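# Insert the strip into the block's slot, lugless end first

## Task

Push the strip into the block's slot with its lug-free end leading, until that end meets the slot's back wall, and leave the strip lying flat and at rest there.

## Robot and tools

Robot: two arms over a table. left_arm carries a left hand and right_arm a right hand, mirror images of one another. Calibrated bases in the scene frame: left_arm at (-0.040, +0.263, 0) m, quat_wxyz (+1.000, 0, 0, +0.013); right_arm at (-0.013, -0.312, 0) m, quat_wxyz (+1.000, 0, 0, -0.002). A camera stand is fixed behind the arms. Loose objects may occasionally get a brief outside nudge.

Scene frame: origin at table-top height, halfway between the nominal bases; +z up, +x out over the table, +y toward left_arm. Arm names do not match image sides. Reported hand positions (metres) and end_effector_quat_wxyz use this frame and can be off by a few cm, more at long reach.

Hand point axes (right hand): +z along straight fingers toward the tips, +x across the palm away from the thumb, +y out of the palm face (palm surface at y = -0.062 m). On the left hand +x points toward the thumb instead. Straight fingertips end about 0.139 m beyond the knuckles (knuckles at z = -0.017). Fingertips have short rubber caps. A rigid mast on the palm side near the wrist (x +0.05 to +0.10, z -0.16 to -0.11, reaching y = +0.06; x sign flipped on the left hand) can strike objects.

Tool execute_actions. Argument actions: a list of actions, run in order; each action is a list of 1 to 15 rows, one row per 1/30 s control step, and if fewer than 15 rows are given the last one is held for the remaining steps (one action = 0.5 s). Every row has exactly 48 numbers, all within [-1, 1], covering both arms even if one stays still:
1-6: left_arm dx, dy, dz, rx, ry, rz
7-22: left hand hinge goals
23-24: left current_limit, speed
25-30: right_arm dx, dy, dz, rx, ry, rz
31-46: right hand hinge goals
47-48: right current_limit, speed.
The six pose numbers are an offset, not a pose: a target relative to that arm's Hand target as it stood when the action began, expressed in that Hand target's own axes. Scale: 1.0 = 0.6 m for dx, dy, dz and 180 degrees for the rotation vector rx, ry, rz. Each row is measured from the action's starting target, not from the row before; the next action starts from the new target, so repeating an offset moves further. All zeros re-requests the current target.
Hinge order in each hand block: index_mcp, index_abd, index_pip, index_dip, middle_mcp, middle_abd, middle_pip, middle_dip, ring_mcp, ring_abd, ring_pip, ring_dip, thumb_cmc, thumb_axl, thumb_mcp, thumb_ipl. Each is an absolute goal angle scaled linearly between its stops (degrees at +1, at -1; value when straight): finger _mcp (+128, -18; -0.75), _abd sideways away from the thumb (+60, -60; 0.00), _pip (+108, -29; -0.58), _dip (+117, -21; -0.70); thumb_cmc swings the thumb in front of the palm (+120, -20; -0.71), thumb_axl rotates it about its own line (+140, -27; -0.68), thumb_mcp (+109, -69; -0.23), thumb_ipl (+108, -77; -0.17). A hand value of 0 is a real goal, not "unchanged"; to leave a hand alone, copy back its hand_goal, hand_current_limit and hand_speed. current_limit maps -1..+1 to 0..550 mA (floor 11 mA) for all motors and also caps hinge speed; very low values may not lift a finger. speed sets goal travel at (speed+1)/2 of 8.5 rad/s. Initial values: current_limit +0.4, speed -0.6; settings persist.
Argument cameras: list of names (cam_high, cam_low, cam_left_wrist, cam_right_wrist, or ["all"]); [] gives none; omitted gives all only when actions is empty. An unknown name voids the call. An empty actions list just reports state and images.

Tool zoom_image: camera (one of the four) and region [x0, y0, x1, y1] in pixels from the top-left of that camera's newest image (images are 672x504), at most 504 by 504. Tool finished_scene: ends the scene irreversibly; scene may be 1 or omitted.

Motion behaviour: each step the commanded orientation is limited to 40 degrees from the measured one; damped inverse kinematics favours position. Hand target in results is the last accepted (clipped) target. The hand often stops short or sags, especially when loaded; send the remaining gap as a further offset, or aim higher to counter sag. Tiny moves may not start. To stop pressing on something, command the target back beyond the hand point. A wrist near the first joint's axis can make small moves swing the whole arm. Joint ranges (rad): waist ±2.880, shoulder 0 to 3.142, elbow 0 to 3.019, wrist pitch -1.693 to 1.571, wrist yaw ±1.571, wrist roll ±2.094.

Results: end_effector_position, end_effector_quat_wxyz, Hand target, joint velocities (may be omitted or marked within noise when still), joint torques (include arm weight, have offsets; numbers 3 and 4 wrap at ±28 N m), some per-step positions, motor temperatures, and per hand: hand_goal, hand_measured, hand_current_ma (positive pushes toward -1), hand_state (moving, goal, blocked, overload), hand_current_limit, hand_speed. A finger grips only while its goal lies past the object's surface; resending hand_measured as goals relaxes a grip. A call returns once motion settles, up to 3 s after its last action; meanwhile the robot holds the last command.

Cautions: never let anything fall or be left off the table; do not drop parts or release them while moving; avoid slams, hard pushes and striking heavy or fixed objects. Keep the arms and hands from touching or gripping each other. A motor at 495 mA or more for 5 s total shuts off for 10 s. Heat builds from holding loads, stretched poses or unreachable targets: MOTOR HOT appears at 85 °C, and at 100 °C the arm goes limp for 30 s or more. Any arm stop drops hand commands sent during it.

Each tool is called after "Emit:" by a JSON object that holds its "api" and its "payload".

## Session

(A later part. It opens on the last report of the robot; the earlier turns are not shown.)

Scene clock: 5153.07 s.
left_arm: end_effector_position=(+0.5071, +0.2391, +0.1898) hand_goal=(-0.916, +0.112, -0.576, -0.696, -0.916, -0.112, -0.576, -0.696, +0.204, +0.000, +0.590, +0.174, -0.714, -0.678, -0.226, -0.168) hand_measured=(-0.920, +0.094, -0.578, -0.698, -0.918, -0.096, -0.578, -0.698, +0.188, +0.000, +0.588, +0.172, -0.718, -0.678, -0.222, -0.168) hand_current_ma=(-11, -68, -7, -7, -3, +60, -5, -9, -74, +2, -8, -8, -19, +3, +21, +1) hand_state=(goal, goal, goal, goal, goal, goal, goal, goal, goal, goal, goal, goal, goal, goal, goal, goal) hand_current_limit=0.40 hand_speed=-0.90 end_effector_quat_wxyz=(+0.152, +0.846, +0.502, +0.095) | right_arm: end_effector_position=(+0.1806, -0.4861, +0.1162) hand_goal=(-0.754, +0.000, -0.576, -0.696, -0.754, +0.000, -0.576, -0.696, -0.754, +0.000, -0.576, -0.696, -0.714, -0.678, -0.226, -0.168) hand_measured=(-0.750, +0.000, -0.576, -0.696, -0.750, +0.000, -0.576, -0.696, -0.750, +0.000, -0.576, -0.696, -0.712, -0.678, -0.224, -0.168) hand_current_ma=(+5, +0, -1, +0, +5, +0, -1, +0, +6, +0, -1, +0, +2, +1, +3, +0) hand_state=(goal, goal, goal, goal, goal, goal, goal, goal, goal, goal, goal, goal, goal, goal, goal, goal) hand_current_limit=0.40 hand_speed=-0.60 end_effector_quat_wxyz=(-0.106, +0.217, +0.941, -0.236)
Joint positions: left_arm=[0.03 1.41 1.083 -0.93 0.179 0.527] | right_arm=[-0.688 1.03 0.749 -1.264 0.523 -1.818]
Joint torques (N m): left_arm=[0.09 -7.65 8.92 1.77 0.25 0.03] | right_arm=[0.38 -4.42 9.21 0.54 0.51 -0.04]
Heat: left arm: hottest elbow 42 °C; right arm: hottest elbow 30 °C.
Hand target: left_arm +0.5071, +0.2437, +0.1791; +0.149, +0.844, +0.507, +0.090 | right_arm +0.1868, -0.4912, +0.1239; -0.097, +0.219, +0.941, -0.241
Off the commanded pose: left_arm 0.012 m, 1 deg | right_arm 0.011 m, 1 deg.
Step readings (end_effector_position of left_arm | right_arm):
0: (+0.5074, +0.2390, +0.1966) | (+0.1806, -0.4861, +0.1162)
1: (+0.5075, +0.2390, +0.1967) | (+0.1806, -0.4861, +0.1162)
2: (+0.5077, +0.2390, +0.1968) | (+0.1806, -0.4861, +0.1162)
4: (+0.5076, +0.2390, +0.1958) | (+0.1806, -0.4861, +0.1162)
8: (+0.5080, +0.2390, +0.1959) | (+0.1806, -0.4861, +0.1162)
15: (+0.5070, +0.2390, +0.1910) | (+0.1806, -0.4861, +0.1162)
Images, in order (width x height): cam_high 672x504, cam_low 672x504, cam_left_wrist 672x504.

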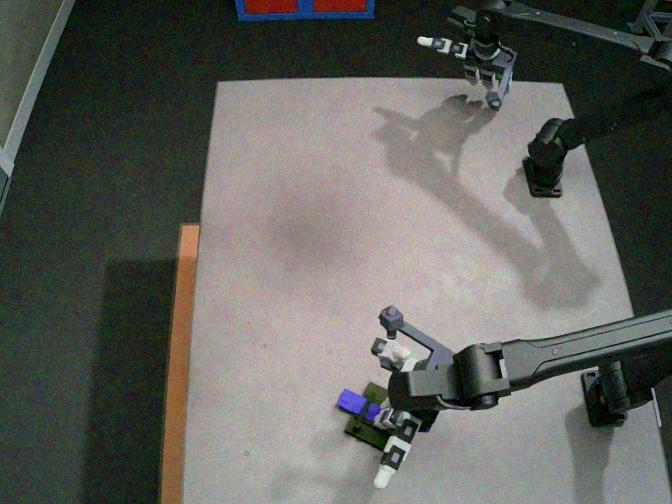

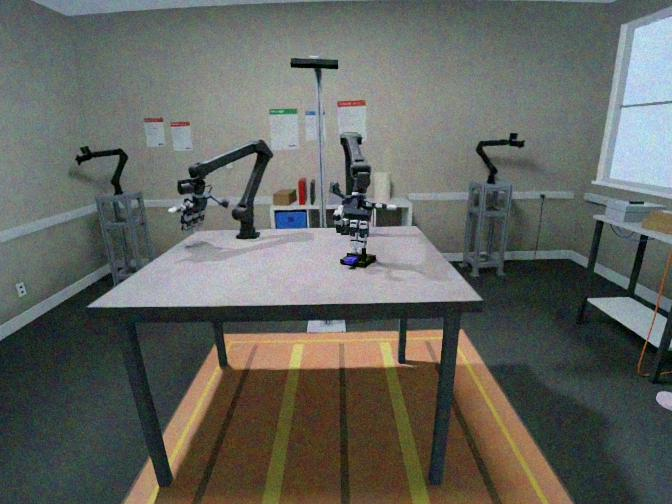

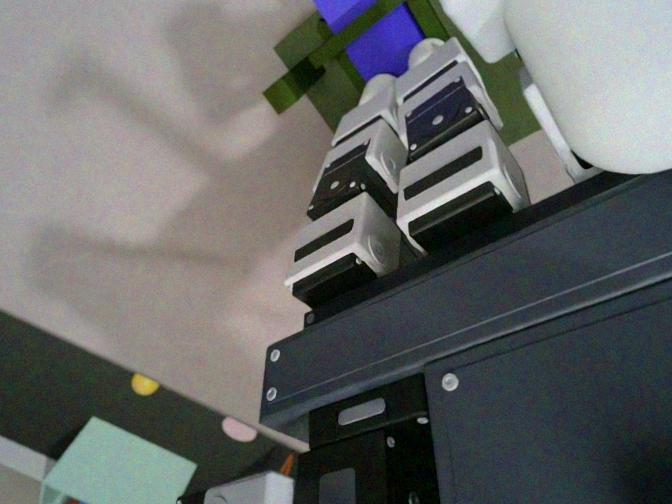

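Emit:
{"api": "execute_actions", "payload": {"actions": [[[0,0,0,0,0,0,-0.955,0.112,-0.576,-0.696,-0.955,-0.112,-0.576,-0.696,0.205,0,0.59,0.174,-0.714,-0.678,-0.226,-0.168,0.4,-0.9,0,0,0,0,0,0,-0.754,0,-0.576,-0.696,-0.754,0,-0.576,-0.696,-0.754,0,-0.576,-0.696,-0.714,-0.678,-0.226,-0.168,0.4,-0.6]]], "cameras": ["cam_low","cam_high"]}}

Emit:
{"api": "zoom_image", "payload": {"camera": "cam_low", "region": [338, 236, 380, 270]}}

Emit:
{"api": "zoom_image", "payload": {"camera": "cam_high", "region": [330, 380, 400, 440]}}

Scene clock: 5170.77 s.
left_arm: end_effector_position=(+0.5078, +0.2390, +0.1904) hand_goal=(-0.956, +0.112, -0.576, -0.696, -0.956, -0.112, -0.576, -0.696, +0.204, +0.000, +0.590, +0.174, -0.714, -0.678, -0.226, -0.168) hand_measured=(-0.938, +0.094, -0.574, -0.696, -0.940, -0.096, -0.574, -0.698, +0.188, +0.000, +0.588, +0.172, -0.718, -0.678, -0.222, -0.168) hand_current_ma=(+84, -68, +8, +3, +73, +60, +4, -4, -74, +2, -8, -8, -19, +3, +21, +1) hand_state=(goal, goal, goal, goal, goal, goal, goal, goal, goal, goal, goal, goal, goal, goal, goal, goal) hand_current_limit=0.40 hand_speed=-0.90 end_effector_quat_wxyz=(+0.153, +0.846, +0.502, +0.096) | right_arm: end_effector_position=(+0.1806, -0.4861, +0.1162) hand_goal=(-0.754, +0.000, -0.576, -0.696, -0.754, +0.000, -0.576, -0.696, -0.754, +0.000, -0.576, -0.696, -0.714, -0.678, -0.226, -0.168) hand_measured=(-0.750, +0.000, -0.576, -0.696, -0.750, +0.000, -0.576, -0.696, -0.750, +0.000, -0.576, -0.696, -0.712, -0.678, -0.224, -0.168) hand_current_ma=(+5, +0, -1, +0, +5, +0, -1, +0, +6, +0, -1, +0, +2, +1, +3, +0) hand_state=(goal, goal, goal, goal, goal, goal, goal, goal, goal, goal, goal, goal, goal, goal, goal, goal) hand_current_limit=0.40 hand_speed=-0.60 end_effector_quat_wxyz=(-0.106, +0.217, +0.941, -0.236)
Joint positions: left_arm=[0.03 1.41 1.083 -0.927 0.18 0.527] | right_arm=[-0.688 1.03 0.749 -1.264 0.523 -1.818]
Joint torques (N m): left_arm=[0.21 -7.53 9.09 1.72 0.25 0.04] | right_arm=[0.32 -4.42 9.21 0.55 0.51 -0.04]
Heat: left arm: hottest elbow 42 °C; right arm: hottest elbow 30 °C.
Hand target: left_arm +0.5071, +0.2437, +0.1791; +0.149, +0.844, +0.507, +0.090 | right_arm +0.1868, -0.4912, +0.1239; -0.097, +0.219, +0.941, -0.241
Off the commanded pose: left_arm 0.012 m, 1 deg | right_arm 0.011 m, 1 deg.
Step readings (end_effector_position of left_arm | right_arm):
0: (+0.5071, +0.2391, +0.1898) | (+0.1806, -0.4861, +0.1162)
1: (+0.5071, +0.2391, +0.1898) | (+0.1806, -0.4861, +0.1162)
2: (+0.5071, +0.2391, +0.1899) | (+0.1806, -0.4861, +0.1162)
4: (+0.5075, +0.2391, +0.1902) | (+0.1806, -0.4861, +0.1162)
8: (+0.5078, +0.2390, +0.1904) | (+0.1806, -0.4861, +0.1162)
15: (+0.5078, +0.2390, +0.1904) | (+0.1806, -0.4861, +0.1162)
Images, in order (width x height): cam_high 672x504, cam_low 672x504.

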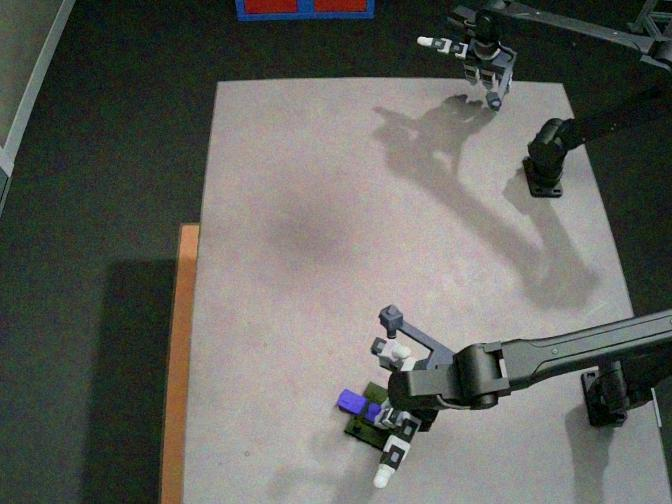

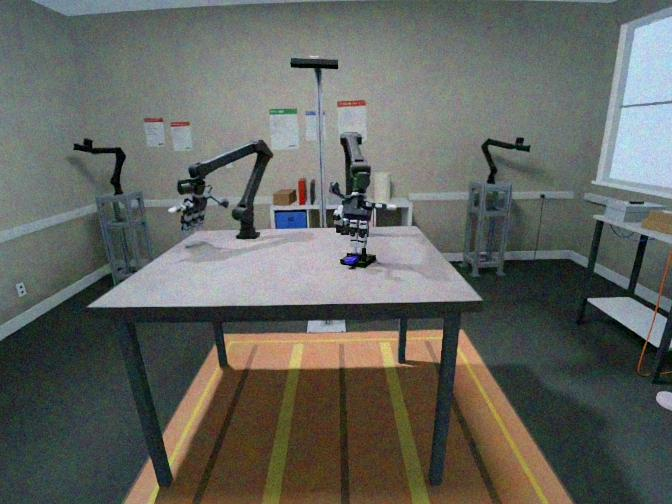

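Scaled by 12.000.

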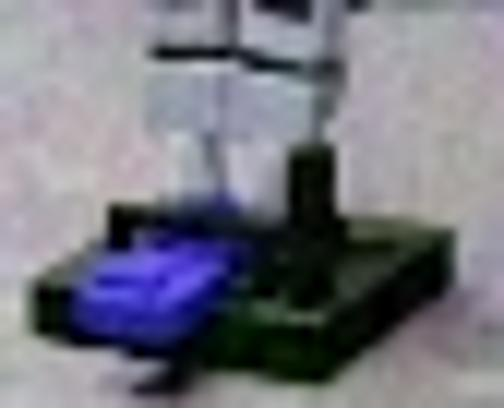

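Scaled by 7.200.

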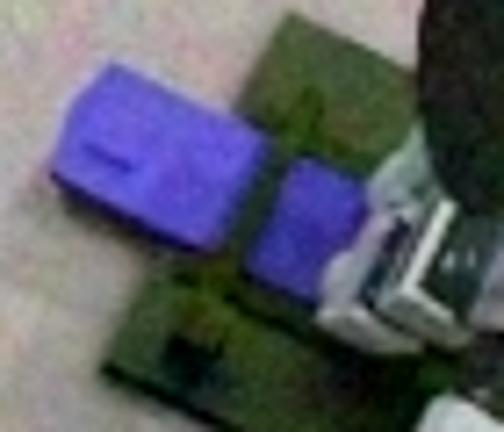

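Emit:
{"api": "execute_actions", "payload": {"actions": [[[0,0,0,0,0,0,-0.99,0.112,-0.576,-0.696,-0.99,-0.112,-0.576,-0.696,0.205,0,0.59,0.174,-0.714,-0.678,-0.226,-0.168,0.4,-0.9,0,0,0,0,0,0,-0.754,0,-0.576,-0.696,-0.754,0,-0.576,-0.696,-0.754,0,-0.576,-0.696,-0.714,-0.678,-0.226,-0.168,0.4,-0.6]]], "cameras": ["cam_low","cam_high"]}}

Emit:
{"api": "zoom_image", "payload": {"camera": "cam_low", "region": [338, 236, 380, 270]}}

Emit:
{"api": "zoom_image", "payload": {"camera": "cam_high", "region": [330, 380, 400, 440]}}

Scene clock: 5190.03 s.
left_arm: end_effector_position=(+0.5084, +0.2389, +0.1909) hand_goal=(-0.990, +0.112, -0.576, -0.696, -0.990, -0.112, -0.576, -0.696, +0.204, +0.000, +0.590, +0.174, -0.714, -0.678, -0.226, -0.168) hand_measured=(-0.962, +0.094, -0.572, -0.694, -0.964, -0.096, -0.572, -0.696, +0.188, +0.000, +0.588, +0.172, -0.718, -0.678, -0.222, -0.168) hand_current_ma=(+129, -68, +17, +8, +117, +60, +15, +1, -74, +2, -8, -8, -19, +3, +21, +1) hand_state=(blocked, goal, goal, goal, blocked, goal, goal, goal, goal, goal, goal, goal, goal, goal, goal, goal) hand_current_limit=0.40 hand_speed=-0.90 end_effector_quat_wxyz=(+0.154, +0.846, +0.501, +0.098) | right_arm: end_effector_position=(+0.1806, -0.4861, +0.1162) hand_goal=(-0.754, +0.000, -0.576, -0.696, -0.754, +0.000, -0.576, -0.696, -0.754, +0.000, -0.576, -0.696, -0.714, -0.678, -0.226, -0.168) hand_measured=(-0.750, +0.000, -0.576, -0.696, -0.750, +0.000, -0.576, -0.696, -0.750, +0.000, -0.576, -0.696, -0.712, -0.678, -0.224, -0.168) hand_current_ma=(+5, +0, -1, +0, +5, +0, -1, +0, +6, +0, -1, +0, +2, +1, +3, +0) hand_state=(goal, goal, goal, goal, goal, goal, goal, goal, goal, goal, goal, goal, goal, goal, goal, goal) hand_current_limit=0.40 hand_speed=-0.60 end_effector_quat_wxyz=(-0.106, +0.217, +0.941, -0.236)
Joint positions: left_arm=[0.03 1.41 1.083 -0.924 0.181 0.527] | right_arm=[-0.688 1.03 0.749 -1.264 0.523 -1.818]
Joint torques (N m): left_arm=[0.15 -7.53 9.09 1.55 0.21 0.05] | right_arm=[0.38 -4.42 9.21 0.55 0.51 -0.04]
Heat: left arm: hottest elbow 42 °C; right arm: hottest elbow 30 °C.
Hand target: left_arm +0.5071, +0.2437, +0.1791; +0.149, +0.844, +0.507, +0.090 | right_arm +0.1868, -0.4912, +0.1239; -0.097, +0.219, +0.941, -0.241
Off the commanded pose: left_arm 0.013 m, 1 deg | right_arm 0.011 m, 1 deg.
Step readings (end_effector_position of left_arm | right_arm):
0: (+0.5078, +0.2390, +0.1904) | (+0.1806, -0.4861, +0.1162)
1: (+0.5078, +0.2390, +0.1904) | (+0.1806, -0.4861, +0.1162)
2: (+0.5079, +0.2390, +0.1905) | (+0.1806, -0.4861, +0.1162)
4: (+0.5082, +0.2390, +0.1907) | (+0.1806, -0.4861, +0.1162)
8: (+0.5084, +0.2389, +0.1909) | (+0.1806, -0.4861, +0.1162)
15: (+0.5084, +0.2389, +0.1909) | (+0.1806, -0.4861, +0.1162)
Images, in order (width x height): cam_high 672x504, cam_low 672x504.

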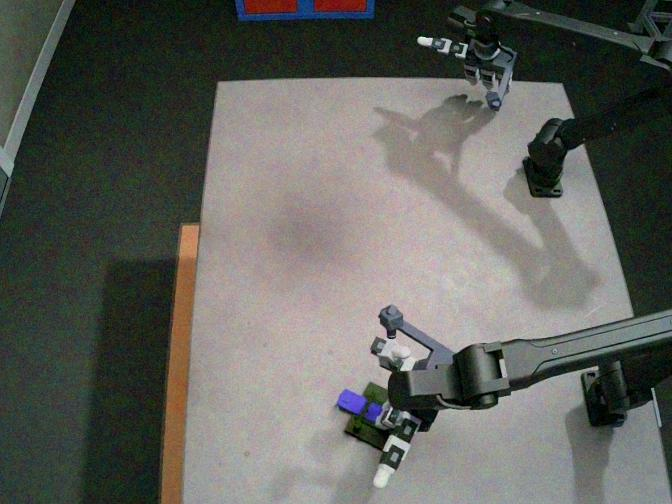

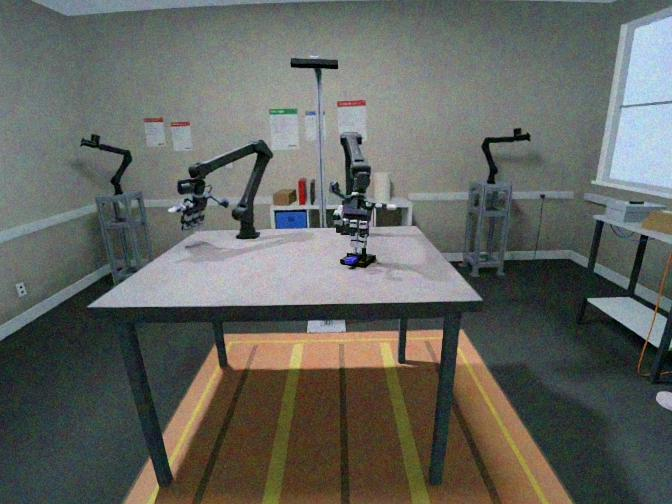

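Scaled by 12.000.

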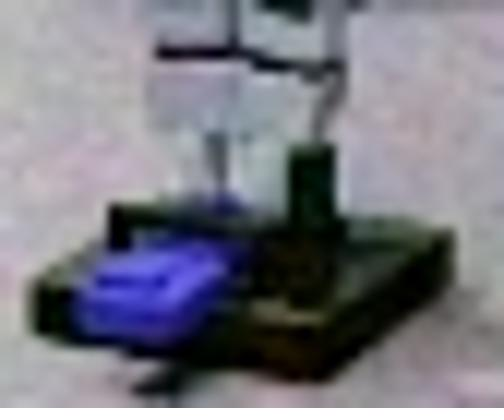

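Scaled by 7.200.

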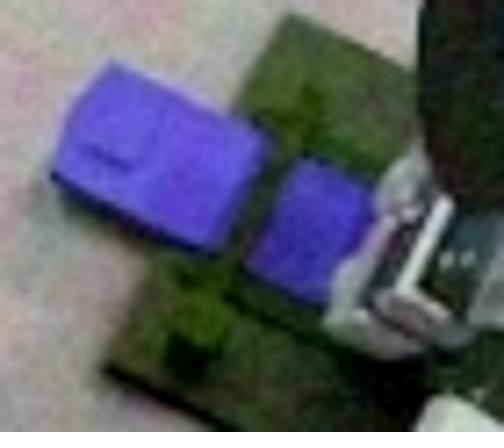

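Emit:
{"api": "execute_actions", "payload": {"actions": [[[0,0.002,-0.005,0,0,0,-0.975,0.112,-0.576,-0.696,-0.975,-0.112,-0.576,-0.696,0.205,0,0.59,0.174,-0.714,-0.678,-0.226,-0.168,0.4,-0.8,0,0,0,0,0,0,-0.754,0,-0.576,-0.696,-0.754,0,-0.576,-0.696,-0.754,0,-0.576,-0.696,-0.714,-0.678,-0.226,-0.168,0.4,-0.6],[0,0.005,-0.015,0,0,0,-0.975,0.112,-0.576,-0.696,-0.975,-0.112,-0.576,-0.696,0.205,0,0.59,0.174,-0.714,-0.678,-0.226,-0.168,0.4,-0.8,0,0,0,0,0,0,-0.754,0,-0.576,-0.696,-0.754,0,-0.576,-0.696,-0.754,0,-0.576,-0.696,-0.714,-0.678,-0.226,-0.168,0.4,-0.6],[0,0.01,-0.03,0,0,0,-0.975,0.112,-0.576,-0.696,-0.975,-0.112,-0.576,-0.696,0.205,0,0.59,0.174,-0.714,-0.678,-0.226,-0.168,0.4,-0.8,0,0,0,0,0,0,-0.754,0,-0.576,-0.696,-0.754,0,-0.576,-0.696,-0.754,0,-0.576,-0.696,-0.714,-0.678,-0.226,-0.168,0.4,-0.6],[0,0.02,-0.05,0,0,0,-0.975,0.112,-0.576,-0.696,-0.975,-0.112,-0.576,-0.696,0.205,0,0.59,0.174,-0.714,-0.678,-0.226,-0.168,0.4,-0.8,0,0,0,0,0,0,-0.754,0,-0.576,-0.696,-0.754,0,-0.576,-0.696,-0.754,0,-0.576,-0.696,-0.714,-0.678,-0.226,-0.168,0.4,-0.6]],[[0,0.02,-0.04,0,0,0,-0.975,0.112,-0.576,-0.696,-0.975,-0.112,-0.576,-0.696,0.205,0,0.59,0.174,-0.714,-0.678,-0.226,-0.168,0.4,-0.8,0,0,0,0,0,0,-0.754,0,-0.576,-0.696,-0.754,0,-0.576,-0.696,-0.754,0,-0.576,-0.696,-0.714,-0.678,-0.226,-0.168,0.4,-0.6],[0,0.03,-0.08,0,0,0,-0.975,0.112,-0.576,-0.696,-0.975,-0.112,-0.576,-0.696,0.205,0,0.59,0.174,-0.714,-0.678,-0.226,-0.168,0.4,-0.8,0,0,0,0,0,0,-0.754,0,-0.576,-0.696,-0.754,0,-0.576,-0.696,-0.754,0,-0.576,-0.696,-0.714,-0.678,-0.226,-0.168,0.4,-0.6]],[[0,-0.03,-0.01,0,0,0,-0.975,0.112,-0.576,-0.696,-0.975,-0.112,-0.576,-0.696,0.205,0,0.59,0.174,-0.714,-0.678,-0.226,-0.168,0.4,-0.8,0,0,0,0,0,0,-0.754,0,-0.576,-0.696,-0.754,0,-0.576,-0.696,-0.754,0,-0.576,-0.696,-0.714,-0.678,-0.226,-0.168,0.4,-0.6],[0,-0.06,-0.02,0,0,0,-0.975,0.112,-0.576,-0.696,-0.975,-0.112,-0.576,-0.696,0.205,0,0.59,0.174,-0.714,-0.678,-0.226,-0.168,0.4,-0.8,0,0,0,0,0,0,-0.754,0,-0.576,-0.696,-0.754,0,-0.576,-0.696,-0.754,0,-0.576,-0.696,-0.714,-0.678,-0.226,-0.168,0.4,-0.6],[0,-0.09,-0.03,0,0,0,-0.975,0.112,-0.576,-0.696,-0.975,-0.112,-0.576,-0.696,0.205,0,0.59,0.174,-0.714,-0.678,-0.226,-0.168,0.4,-0.8,0,0,0,0,0,0,-0.754,0,-0.576,-0.696,-0.754,0,-0.576,-0.696,-0.754,0,-0.576,-0.696,-0.714,-0.678,-0.226,-0.168,0.4,-0.6]]], "cameras": ["cam_low","cam_high","cam_left_wrist"]}}

Emit:
{"api": "zoom_image", "payload": {"camera": "cam_low", "region": [338, 236, 380, 270]}}

Emit:
{"api": "zoom_image", "payload": {"camera": "cam_high", "region": [330, 380, 430, 460]}}

Emit:
{"api": "zoom_image", "payload": {"camera": "cam_left_wrist", "region": [270, 0, 470, 150]}}

Scene clock: 5256.43 s.
left_arm: end_effector_position=(+0.4619, +0.2683, +0.2687) hand_goal=(-0.976, +0.112, -0.576, -0.696, -0.976, -0.112, -0.576, -0.696, +0.204, +0.000, +0.590, +0.174, -0.714, -0.678, -0.226, -0.168) hand_measured=(-0.962, +0.088, -0.568, -0.692, -0.980, -0.100, -0.576, -0.694, +0.188, +0.000, +0.588, +0.172, -0.718, -0.678, -0.222, -0.168) hand_current_ma=(+61, -85, +30, +17, -14, +46, -1, +5, -74, +2, -8, -8, -18, +3, +21, +1) hand_state=(goal, blocked, goal, goal, goal, goal, goal, goal, goal, goal, goal, goal, goal, goal, goal, goal) hand_current_limit=0.40 hand_speed=-0.80 end_effector_quat_wxyz=(+0.152, +0.842, +0.508, +0.099) | right_arm: end_effector_position=(+0.1806, -0.4861, +0.1162) hand_goal=(-0.754, +0.000, -0.576, -0.696, -0.754, +0.000, -0.576, -0.696, -0.754, +0.000, -0.576, -0.696, -0.714, -0.678, -0.226, -0.168) hand_measured=(-0.750, +0.000, -0.576, -0.696, -0.750, +0.000, -0.576, -0.696, -0.750, +0.000, -0.576, -0.696, -0.712, -0.678, -0.224, -0.168) hand_current_ma=(+5, +0, -1, +0, +5, +0, -1, +0, +6, +0, -1, +0, +2, +1, +3, +0) hand_state=(goal, goal, goal, goal, goal, goal, goal, goal, goal, goal, goal, goal, goal, goal, goal, goal) hand_current_limit=0.40 hand_speed=-0.60 end_effector_quat_wxyz=(-0.106, +0.217, +0.941, -0.236)
Joint positions: left_arm=[0.11 1.249 1.143 -1.156 0.2 0.589] | right_arm=[-0.688 1.03 0.749 -1.264 0.523 -1.818]
Joint torques (N m): left_arm=[-0.09 -6.48 9.58 1.01 0.41 0.18] | right_arm=[0.32 -4.37 9.21 0.54 0.51 -0.04]
Heat: left arm: hottest elbow 42 °C; right arm: hottest elbow 30 °C.
Hand target: left_arm +0.4580, +0.2696, +0.2610; +0.149, +0.844, +0.507, +0.090 | right_arm +0.1868, -0.4912, +0.1239; -0.097, +0.219, +0.941, -0.241
Off the commanded pose: left_arm 0.009 m, 1 deg | right_arm 0.011 m, 1 deg.
Step readings (end_effector_position of left_arm | right_arm):
0: (+0.5084, +0.2389, +0.1909) | (+0.1806, -0.4861, +0.1162)
1: (+0.5084, +0.2389, +0.1909) | (+0.1806, -0.4861, +0.1162)
2: (+0.5084, +0.2389, +0.1909) | (+0.1806, -0.4861, +0.1162)
4: (+0.5081, +0.2389, +0.1906) | (+0.1806, -0.4861, +0.1162)
8: (+0.5023, +0.2389, +0.1887) | (+0.1806, -0.4861, +0.1162)
15: (+0.4962, +0.2385, +0.1877) | (+0.1806, -0.4861, +0.1162)
16: (+0.4960, +0.2385, +0.1879) | (+0.1806, -0.4861, +0.1162)
17: (+0.4952, +0.2385, +0.1882) | (+0.1806, -0.4861, +0.1162)
19: (+0.4905, +0.2382, +0.1896) | (+0.1806, -0.4861, +0.1162)
23: (+0.4872, +0.2380, +0.2052) | (+0.1806, -0.4861, +0.1162)
30: (+0.4928, +0.2383, +0.2339) | (+0.1806, -0.4861, +0.1162)
31: (+0.4928, +0.2383, +0.2343) | (+0.1806, -0.4861, +0.1162)
32: (+0.4925, +0.2389, +0.2343) | (+0.1806, -0.4861, +0.1162)
34: (+0.4904, +0.2415, +0.2366) | (+0.1806, -0.4861, +0.1162)
38: (+0.4772, +0.2586, +0.2516) | (+0.1806, -0.4861, +0.1162)
45: (+0.4643, +0.2698, +0.2724) | (+0.1806, -0.4861, +0.1162)
Images, in order (width x height): cam_high 672x504, cam_low 672x504, cam_left_wrist 672x504.

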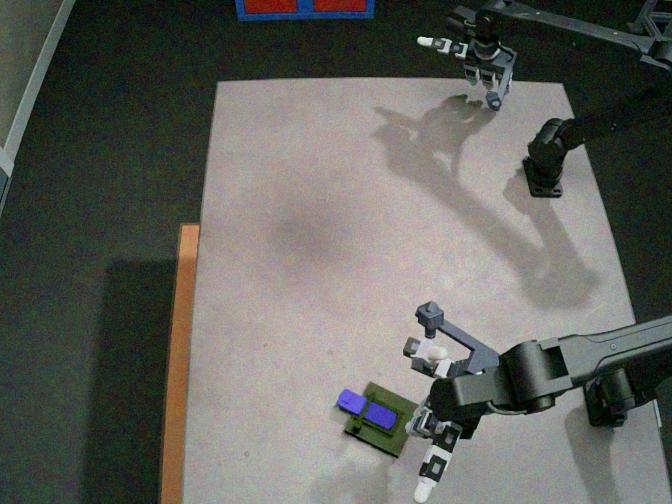

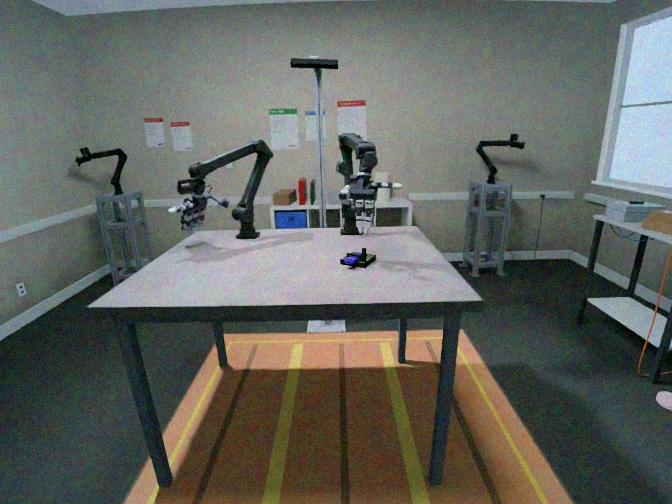

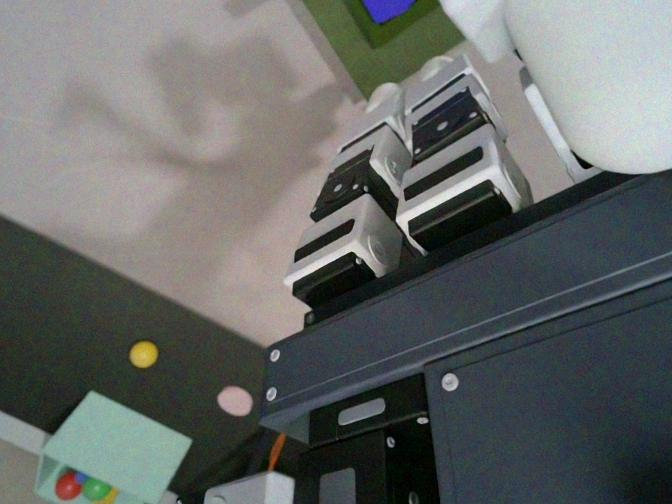

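Scaled by 12.000.

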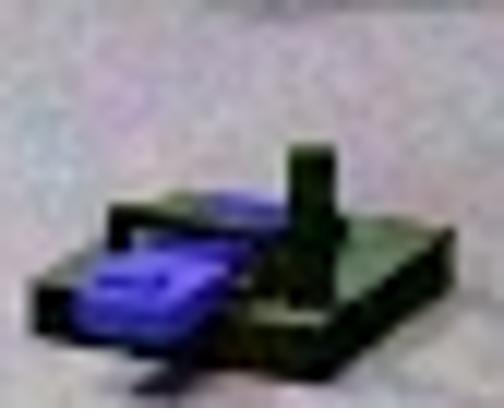

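Scaled by 5.040.

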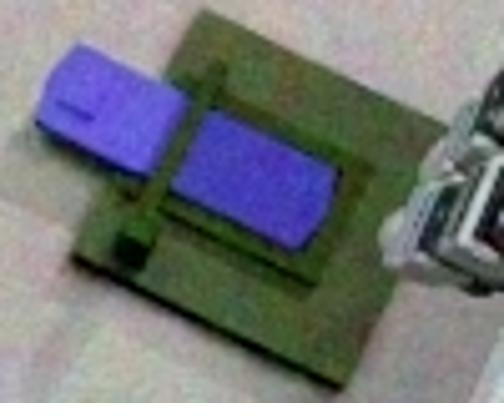

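Scaled by 2.520.

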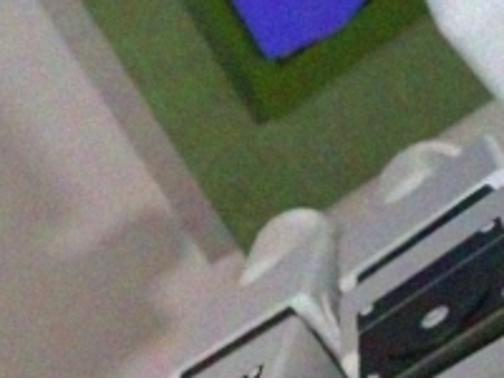

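Emit:
{"api": "execute_actions", "payload": {"actions": [[[0,0.035,0.0,0,0,0,-0.85,0.077,-0.576,-0.696,-0.85,-0.077,-0.576,-0.696,0.205,0,0.59,0.174,-0.714,-0.678,-0.226,-0.168,0.4,-0.8,0,0,0,0,0,0,-0.754,0,-0.576,-0.696,-0.754,0,-0.576,-0.696,-0.754,0,-0.576,-0.696,-0.714,-0.678,-0.226,-0.168,0.4,-0.6],[0,0.07,0.012,0,0,0,-0.85,0.077,-0.576,-0.696,-0.85,-0.077,-0.576,-0.696,0.205,0,0.59,0.174,-0.714,-0.678,-0.226,-0.168,0.4,-0.8,0,0,0,0,0,0,-0.754,0,-0.576,-0.696,-0.754,0,-0.576,-0.696,-0.754,0,-0.576,-0.696,-0.714,-0.678,-0.226,-0.168,0.4,-0.6],[0,0.1062,0.0245,0,0,0,-0.85,0.077,-0.576,-0.696,-0.85,-0.077,-0.576,-0.696,0.205,0,0.59,0.174,-0.714,-0.678,-0.226,-0.168,0.4,-0.8,0,0,0,0,0,0,-0.754,0,-0.576,-0.696,-0.754,0,-0.576,-0.696,-0.754,0,-0.576,-0.696,-0.714,-0.678,-0.226,-0.168,0.4,-0.6]],[[0,0.035,0.0,0,0,0,-0.85,0.077,-0.576,-0.696,-0.85,-0.077,-0.576,-0.696,0.205,0,0.59,0.174,-0.714,-0.678,-0.226,-0.168,0.4,-0.8,0,0,0,0,0,0,-0.754,0,-0.576,-0.696,-0.754,0,-0.576,-0.696,-0.754,0,-0.576,-0.696,-0.714,-0.678,-0.226,-0.168,0.4,-0.6],[0,0.07,0.012,0,0,0,-0.85,0.077,-0.576,-0.696,-0.85,-0.077,-0.576,-0.696,0.205,0,0.59,0.174,-0.714,-0.678,-0.226,-0.168,0.4,-0.8,0,0,0,0,0,0,-0.754,0,-0.576,-0.696,-0.754,0,-0.576,-0.696,-0.754,0,-0.576,-0.696,-0.714,-0.678,-0.226,-0.168,0.4,-0.6],[0,0.1062,0.0245,0,0,0,-0.85,0.077,-0.576,-0.696,-0.85,-0.077,-0.576,-0.696,0.205,0,0.59,0.174,-0.714,-0.678,-0.226,-0.168,0.4,-0.8,0,0,0,0,0,0,-0.754,0,-0.576,-0.696,-0.754,0,-0.576,-0.696,-0.754,0,-0.576,-0.696,-0.714,-0.678,-0.226,-0.168,0.4,-0.6]],[[0,0.035,0.0,0,0,0,-0.85,0.077,-0.576,-0.696,-0.85,-0.077,-0.576,-0.696,0.205,0,0.59,0.174,-0.714,-0.678,-0.226,-0.168,0.4,-0.8,0,0,0,0,0,0,-0.754,0,-0.576,-0.696,-0.754,0,-0.576,-0.696,-0.754,0,-0.576,-0.696,-0.714,-0.678,-0.226,-0.168,0.4,-0.6],[0,0.07,0.012,0,0,0,-0.85,0.077,-0.576,-0.696,-0.85,-0.077,-0.576,-0.696,0.205,0,0.59,0.174,-0.714,-0.678,-0.226,-0.168,0.4,-0.8,0,0,0,0,0,0,-0.754,0,-0.576,-0.696,-0.754,0,-0.576,-0.696,-0.754,0,-0.576,-0.696,-0.714,-0.678,-0.226,-0.168,0.4,-0.6],[0,0.1062,0.0245,0,0,0,-0.85,0.077,-0.576,-0.696,-0.85,-0.077,-0.576,-0.696,0.205,0,0.59,0.174,-0.714,-0.678,-0.226,-0.168,0.4,-0.8,0,0,0,0,0,0,-0.754,0,-0.576,-0.696,-0.754,0,-0.576,-0.696,-0.754,0,-0.576,-0.696,-0.714,-0.678,-0.226,-0.168,0.4,-0.6]]], "cameras": ["cam_low","cam_high"]}}

Emit:
{"api": "zoom_image", "payload": {"camera": "cam_high", "region": [330, 385, 410, 453]}}

Emit:
{"api": "zoom_image", "payload": {"camera": "cam_low", "region": [338, 236, 380, 270]}}

Scene clock: 5354.67 s.
left_arm: end_effector_position=(+0.6121, +0.1781, +0.2580) hand_goal=(-0.850, +0.076, -0.576, -0.696, -0.850, -0.078, -0.576, -0.696, +0.204, +0.000, +0.590, +0.174, -0.714, -0.678, -0.226, -0.168) hand_measured=(-0.852, +0.078, -0.574, -0.694, -0.852, -0.080, -0.576, -0.694, +0.188, +0.000, +0.588, +0.172, -0.718, -0.678, -0.222, -0.168) hand_current_ma=(-7, +5, +6, +9, -6, -8, -1, +5, -74, +2, -8, -8, -17, +3, +21, +1) hand_state=(goal, goal, goal, goal, goal, goal, goal, goal, goal, goal, goal, goal, goal, goal, goal, goal) hand_current_limit=0.40 hand_speed=-0.80 end_effector_quat_wxyz=(+0.137, +0.849, +0.505, +0.072) | right_arm: end_effector_position=(+0.1806, -0.4861, +0.1162) hand_goal=(-0.754, +0.000, -0.576, -0.696, -0.754, +0.000, -0.576, -0.696, -0.754, +0.000, -0.576, -0.696, -0.714, -0.678, -0.226, -0.168) hand_measured=(-0.750, +0.000, -0.576, -0.696, -0.750, +0.000, -0.576, -0.696, -0.750, +0.000, -0.576, -0.696, -0.712, -0.678, -0.224, -0.168) hand_current_ma=(+5, +0, -1, +0, +5, +0, -1, +0, +6, +0, -1, +0, +2, +1, +3, +0) hand_state=(goal, goal, goal, goal, goal, goal, goal, goal, goal, goal, goal, goal, goal, goal, goal, goal) hand_current_limit=0.40 hand_speed=-0.60 end_effector_quat_wxyz=(-0.106, +0.217, +0.941, -0.236)
Joint positions: left_arm=[-0.098 1.665 1.581 -1.208 0.14 0.404] | right_arm=[-0.688 1.03 0.749 -1.264 0.523 -1.818]
Joint torques (N m): left_arm=[-0.5 -11.34 16.08 0.91 0.14 -0.05] | right_arm=[0.38 -4.37 9.21 0.54 0.51 -0.04]
Heat: left arm: hottest elbow 43 °C; right arm: hottest elbow 30 °C.
Hand target: left_arm +0.6299, +0.1782, +0.2851; +0.149, +0.844, +0.507, +0.090 | right_arm +0.1868, -0.4912, +0.1239; -0.097, +0.219, +0.941, -0.241
Off the commanded pose: left_arm 0.032 m, 3 deg | right_arm 0.011 m, 1 deg.
Step readings (end_effector_position of left_arm | right_arm):
0: (+0.4619, +0.2683, +0.2687) | (+0.1806, -0.4861, +0.1162)
1: (+0.4619, +0.2683, +0.2687) | (+0.1806, -0.4861, +0.1162)
2: (+0.4619, +0.2684, +0.2682) | (+0.1806, -0.4861, +0.1162)
4: (+0.4636, +0.2669, +0.2641) | (+0.1806, -0.4861, +0.1162)
8: (+0.4785, +0.2478, +0.2442) | (+0.1806, -0.4861, +0.1162)
15: (+0.4900, +0.2356, +0.2255) | (+0.1806, -0.4861, +0.1162)
16: (+0.4908, +0.2359, +0.2268) | (+0.1806, -0.4861, +0.1162)
17: (+0.4926, +0.2366, +0.2294) | (+0.1806, -0.4861, +0.1162)
19: (+0.5005, +0.2362, +0.2363) | (+0.1806, -0.4861, +0.1162)
23: (+0.5327, +0.2202, +0.2552) | (+0.1806, -0.4861, +0.1162)
30: (+0.5528, +0.2068, +0.2502) | (+0.1806, -0.4861, +0.1162)
31: (+0.5530, +0.2071, +0.2482) | (+0.1806, -0.4861, +0.1162)
32: (+0.5536, +0.2076, +0.2464) | (+0.1806, -0.4861, +0.1162)
34: (+0.5604, +0.2075, +0.2468) | (+0.1806, -0.4861, +0.1162)
38: (+0.5932, +0.1938, +0.2576) | (+0.1806, -0.4861, +0.1162)
45: (+0.6106, +0.1773, +0.2573) | (+0.1806, -0.4861, +0.1162)
Images, in order (width x height): cam_high 672x504, cam_low 672x504.

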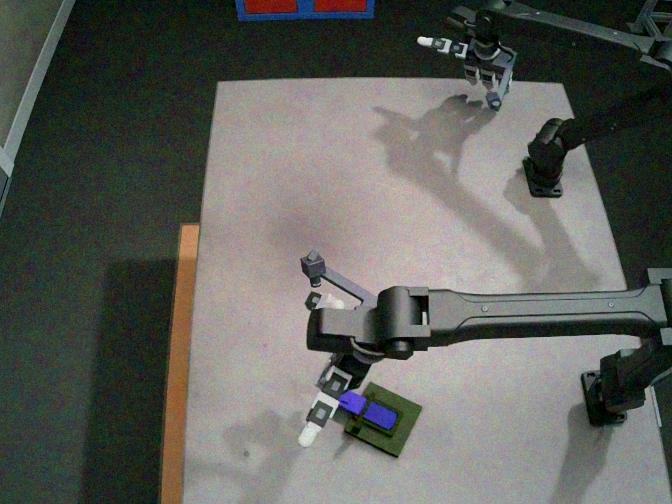

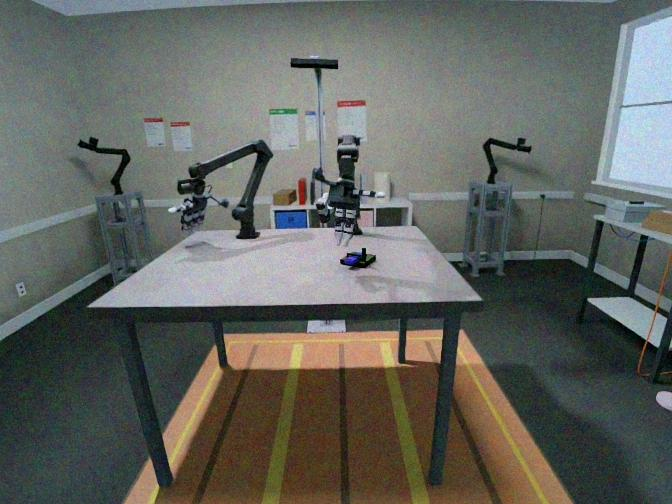

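Scaled by 6.300.

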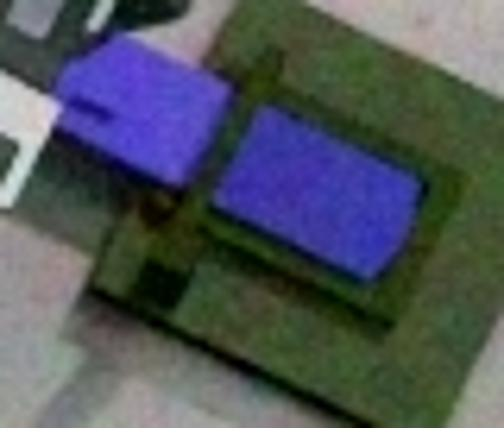

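Scaled by 12.000.

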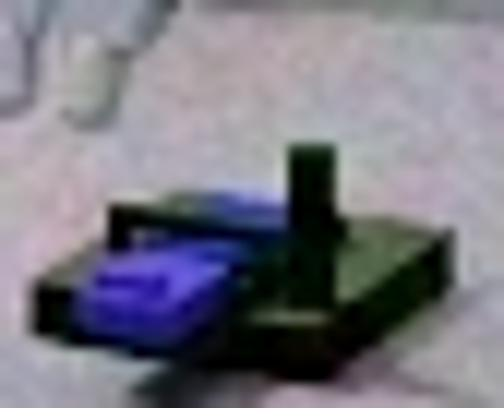

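Emit:
{"api": "execute_actions", "payload": {"actions": [[[-0.001,-0.02,0.025,0,0,0,-0.88,0.077,-0.576,-0.696,-0.88,-0.077,-0.576,-0.696,0.205,0,0.59,0.174,-0.714,-0.678,-0.226,-0.168,0.4,-0.8,0,0,0,0,0,0,-0.754,0,-0.576,-0.696,-0.754,0,-0.576,-0.696,-0.754,0,-0.576,-0.696,-0.714,-0.678,-0.226,-0.168,0.4,-0.6],[-0.002,-0.04,0.05,0,0,0,-0.88,0.077,-0.576,-0.696,-0.88,-0.077,-0.576,-0.696,0.205,0,0.59,0.174,-0.714,-0.678,-0.226,-0.168,0.4,-0.8,0,0,0,0,0,0,-0.754,0,-0.576,-0.696,-0.754,0,-0.576,-0.696,-0.754,0,-0.576,-0.696,-0.714,-0.678,-0.226,-0.168,0.4,-0.6],[-0.003,-0.06,0.07,0,0,0,-0.88,0.077,-0.576,-0.696,-0.88,-0.077,-0.576,-0.696,0.205,0,0.59,0.174,-0.714,-0.678,-0.226,-0.168,0.4,-0.8,0,0,0,0,0,0,-0.754,0,-0.576,-0.696,-0.754,0,-0.576,-0.696,-0.754,0,-0.576,-0.696,-0.714,-0.678,-0.226,-0.168,0.4,-0.6],[-0.005,-0.0774,0.0944,0,0,0,-0.88,0.077,-0.576,-0.696,-0.88,-0.077,-0.576,-0.696,0.205,0,0.59,0.174,-0.714,-0.678,-0.226,-0.168,0.4,-0.8,0,0,0,0,0,0,-0.754,0,-0.576,-0.696,-0.754,0,-0.576,-0.696,-0.754,0,-0.576,-0.696,-0.714,-0.678,-0.226,-0.168,0.4,-0.6]]], "cameras": ["cam_low","cam_high"]}}

Emit:
{"api": "zoom_image", "payload": {"camera": "cam_high", "region": [310, 385, 390, 453]}}

Emit:
{"api": "zoom_image", "payload": {"camera": "cam_low", "region": [330, 236, 380, 270]}}

Scene clock: 5403.60 s.
left_arm: end_effector_position=(+0.6054, +0.1816, +0.2128) hand_goal=(-0.880, +0.076, -0.576, -0.696, -0.880, -0.078, -0.576, -0.696, +0.204, +0.000, +0.590, +0.174, -0.714, -0.678, -0.226, -0.168) hand_measured=(-0.878, +0.078, -0.574, -0.694, -0.878, -0.080, -0.576, -0.694, +0.188, +0.000, +0.588, +0.172, -0.718, -0.678, -0.222, -0.168) hand_current_ma=(+5, +5, +6, +9, +5, -8, -1, +5, -74, +2, -8, -8, -17, +3, +21, +1) hand_state=(goal, goal, goal, goal, goal, goal, goal, goal, goal, goal, goal, goal, goal, goal, goal, goal) hand_current_limit=0.40 hand_speed=-0.80 end_effector_quat_wxyz=(+0.144, +0.847, +0.505, +0.084) | right_arm: end_effector_position=(+0.1806, -0.4861, +0.1162) hand_goal=(-0.754, +0.000, -0.576, -0.696, -0.754, +0.000, -0.576, -0.696, -0.754, +0.000, -0.576, -0.696, -0.714, -0.678, -0.226, -0.168) hand_measured=(-0.750, +0.000, -0.576, -0.696, -0.750, +0.000, -0.576, -0.696, -0.750, +0.000, -0.576, -0.696, -0.712, -0.678, -0.224, -0.168) hand_current_ma=(+5, +0, -1, +0, +5, +0, -1, +0, +6, +0, -1, +0, +2, +1, +3, +0) hand_state=(goal, goal, goal, goal, goal, goal, goal, goal, goal, goal, goal, goal, goal, goal, goal, goal) hand_current_limit=0.40 hand_speed=-0.60 end_effector_quat_wxyz=(-0.106, +0.217, +0.941, -0.236)
Joint positions: left_arm=[-0.094 1.651 1.432 -1.046 0.14 0.404] | right_arm=[-0.688 1.03 0.749 -1.264 0.523 -1.818]
Joint torques (N m): left_arm=[0.26 -12.16 9.85 1.94 0.27 0.08] | right_arm=[0.32 -4.42 9.2 0.55 0.51 -0.05]
Motor temperatures (°C): left_arm=[24 29 52 22 22 22] | right_arm=[22 19 30 19 21 20]
Heat: left arm: hottest elbow 52 °C; right arm: hottest elbow 30 °C.
Hand target: left_arm +0.6072, +0.1870, +0.2158; +0.149, +0.844, +0.507, +0.090 | right_arm +0.1868, -0.4912, +0.1239; -0.097, +0.219, +0.941, -0.241
Off the commanded pose: left_arm 0.007 m, 1 deg | right_arm 0.011 m, 1 deg.
Step readings (end_effector_position of left_arm | right_arm):
0: (+0.6121, +0.1782, +0.2580) | (+0.1806, -0.4861, +0.1162)
1: (+0.6121, +0.1782, +0.2580) | (+0.1806, -0.4861, +0.1162)
2: (+0.6122, +0.1782, +0.2580) | (+0.1806, -0.4861, +0.1162)
4: (+0.6149, +0.1780, +0.2587) | (+0.1806, -0.4861, +0.1162)
8: (+0.6136, +0.1788, +0.2429) | (+0.1806, -0.4861, +0.1162)
15: (+0.6023, +0.1816, +0.2105) | (+0.1806, -0.4861, +0.1162)
Images, in order (width x height): cam_high 672x504, cam_low 672x504.

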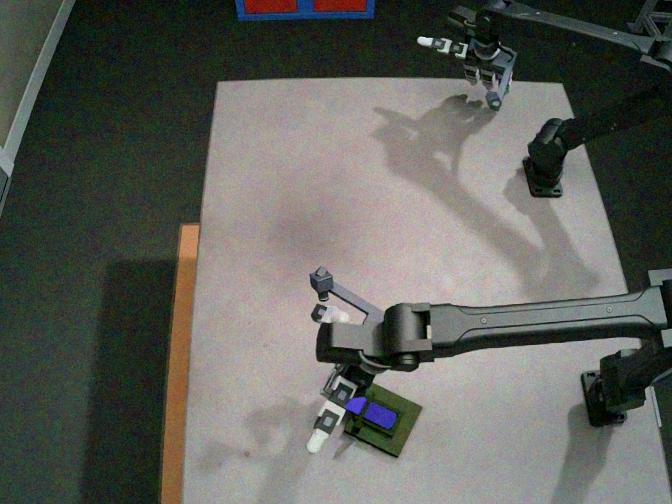

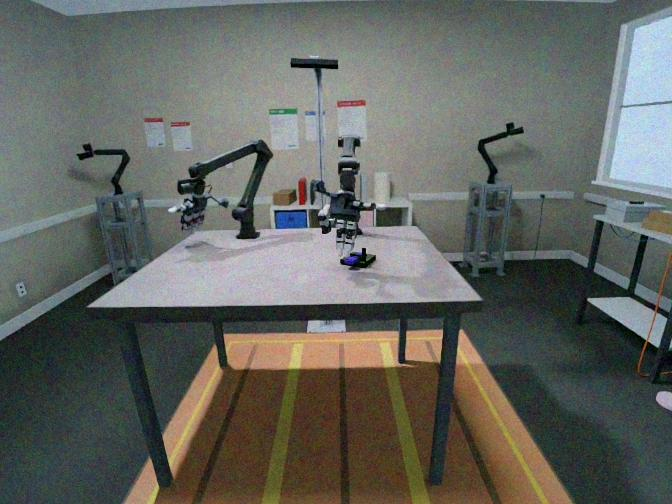

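Scaled by 6.300.

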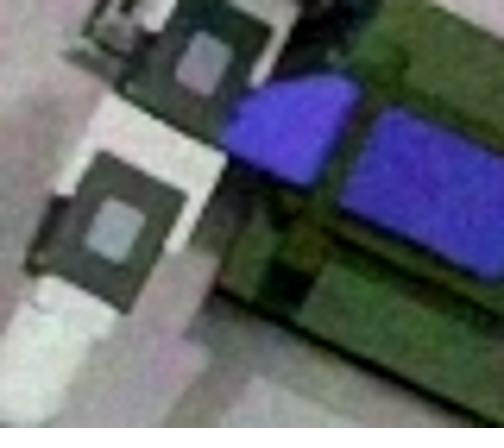

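Scaled by 10.080.

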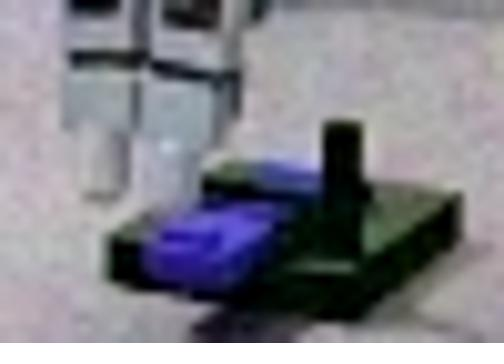

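Emit:
{"api": "execute_actions", "payload": {"actions": [[[0.002,-0.009,0.023,0,0,0,-0.88,0.077,-0.576,-0.696,-0.88,-0.077,-0.576,-0.696,0.205,0,0.59,0.174,-0.714,-0.678,-0.226,-0.168,0.4,-0.8,0,0,0,0,0,0,-0.754,0,-0.576,-0.696,-0.754,0,-0.576,-0.696,-0.754,0,-0.576,-0.696,-0.714,-0.678,-0.226,-0.168,0.4,-0.6],[0.003,-0.017,0.046,0,0,0,-0.88,0.077,-0.576,-0.696,-0.88,-0.077,-0.576,-0.696,0.205,0,0.59,0.174,-0.714,-0.678,-0.226,-0.168,0.4,-0.8,0,0,0,0,0,0,-0.754,0,-0.576,-0.696,-0.754,0,-0.576,-0.696,-0.754,0,-0.576,-0.696,-0.714,-0.678,-0.226,-0.168,0.4,-0.6],[0.005,-0.0253,0.0694,0,0,0,-0.88,0.077,-0.576,-0.696,-0.88,-0.077,-0.576,-0.696,0.205,0,0.59,0.174,-0.714,-0.678,-0.226,-0.168,0.4,-0.8,0,0,0,0,0,0,-0.754,0,-0.576,-0.696,-0.754,0,-0.576,-0.696,-0.754,0,-0.576,-0.696,-0.714,-0.678,-0.226,-0.168,0.4,-0.6]]], "cameras": ["cam_low","cam_high"]}}

Emit:
{"api": "zoom_image", "payload": {"camera": "cam_low", "region": [330, 236, 380, 270]}}

Scene clock: 5425.93 s.
left_arm: end_effector_position=(+0.6070, +0.1852, +0.1767) hand_goal=(-0.880, +0.076, -0.576, -0.696, -0.880, -0.078, -0.576, -0.696, +0.204, +0.000, +0.590, +0.174, -0.714, -0.678, -0.226, -0.168) hand_measured=(-0.878, +0.078, -0.574, -0.694, -0.878, -0.080, -0.576, -0.694, +0.188, +0.000, +0.588, +0.172, -0.718, -0.678, -0.222, -0.168) hand_current_ma=(+5, +5, +6, +9, +4, -8, -1, +5, -74, +2, -8, -8, -17, +3, +21, +1) hand_state=(goal, goal, goal, goal, goal, goal, goal, goal, goal, goal, goal, goal, goal, goal, goal, goal) hand_current_limit=0.40 hand_speed=-0.80 end_effector_quat_wxyz=(+0.148, +0.844, +0.507, +0.089) | right_arm: end_effector_position=(+0.1806, -0.4861, +0.1162) hand_goal=(-0.754, +0.000, -0.576, -0.696, -0.754, +0.000, -0.576, -0.696, -0.754, +0.000, -0.576, -0.696, -0.714, -0.678, -0.226, -0.168) hand_measured=(-0.750, +0.000, -0.576, -0.696, -0.750, +0.000, -0.576, -0.696, -0.750, +0.000, -0.576, -0.696, -0.712, -0.678, -0.224, -0.168) hand_current_ma=(+5, +0, -1, +0, +5, +0, -1, +0, +6, +0, -1, +0, +2, +1, +3, +0) hand_state=(goal, goal, goal, goal, goal, goal, goal, goal, goal, goal, goal, goal, goal, goal, goal, goal) hand_current_limit=0.40 hand_speed=-0.60 end_effector_quat_wxyz=(-0.106, +0.217, +0.941, -0.236)
Joint positions: left_arm=[-0.088 1.674 1.357 -0.936 0.14 0.404] | right_arm=[-0.688 1.03 0.749 -1.264 0.523 -1.818]
Joint torques (N m): left_arm=[0.26 -11.4 9.51 1.92 0.33 0.14] | right_arm=[0.38 -4.48 9.21 0.54 0.51 -0.05]
Motor temperatures (°C): left_arm=[24 30 46 22 22 22] | right_arm=[22 19 30 19 21 20]
Heat: left arm: hottest elbow 46 °C; right arm: hottest elbow 30 °C.
Hand target: left_arm +0.6086, +0.1897, +0.1717; +0.149, +0.844, +0.507, +0.090 | right_arm +0.1868, -0.4912, +0.1239; -0.097, +0.219, +0.941, -0.241
Off the commanded pose: left_arm 0.007 m, 0 deg | right_arm 0.011 m, 1 deg.
Step readings (end_effector_position of left_arm | right_arm):
0: (+0.6054, +0.1816, +0.2128) | (+0.1806, -0.4861, +0.1162)
1: (+0.6055, +0.1816, +0.2129) | (+0.1806, -0.4861, +0.1162)
2: (+0.6058, +0.1819, +0.2126) | (+0.1806, -0.4861, +0.1162)
4: (+0.6081, +0.1820, +0.2109) | (+0.1806, -0.4861, +0.1162)
8: (+0.6063, +0.1836, +0.1956) | (+0.1806, -0.4861, +0.1162)
15: (+0.6059, +0.1851, +0.1762) | (+0.1806, -0.4861, +0.1162)
Images, in order (width x height): cam_high 672x504, cam_low 672x504.

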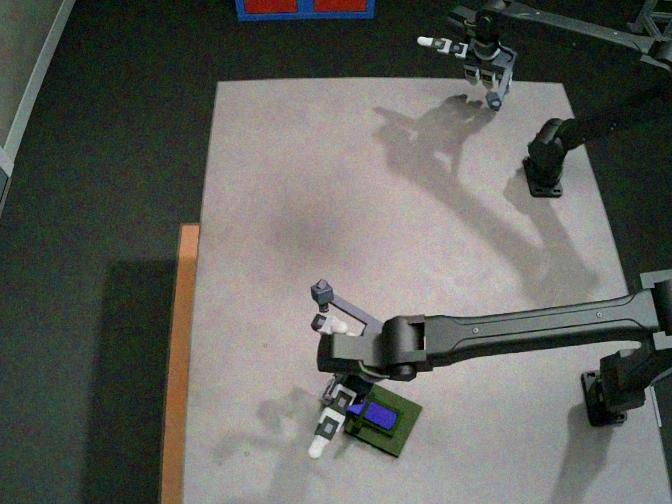

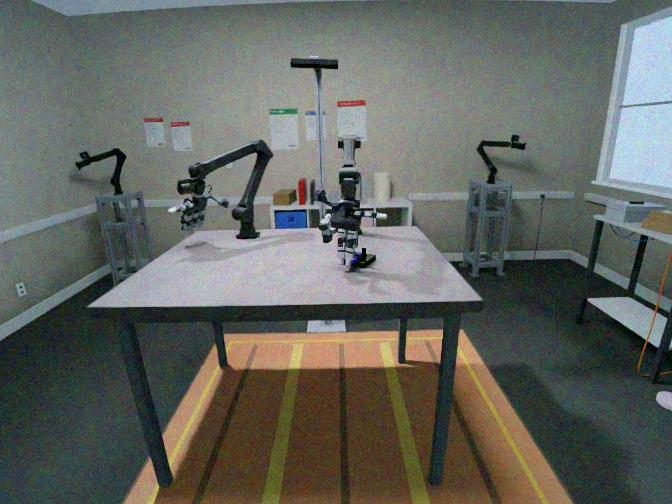

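Scaled by 10.080.

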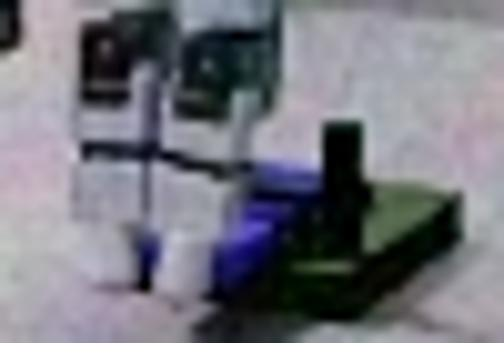

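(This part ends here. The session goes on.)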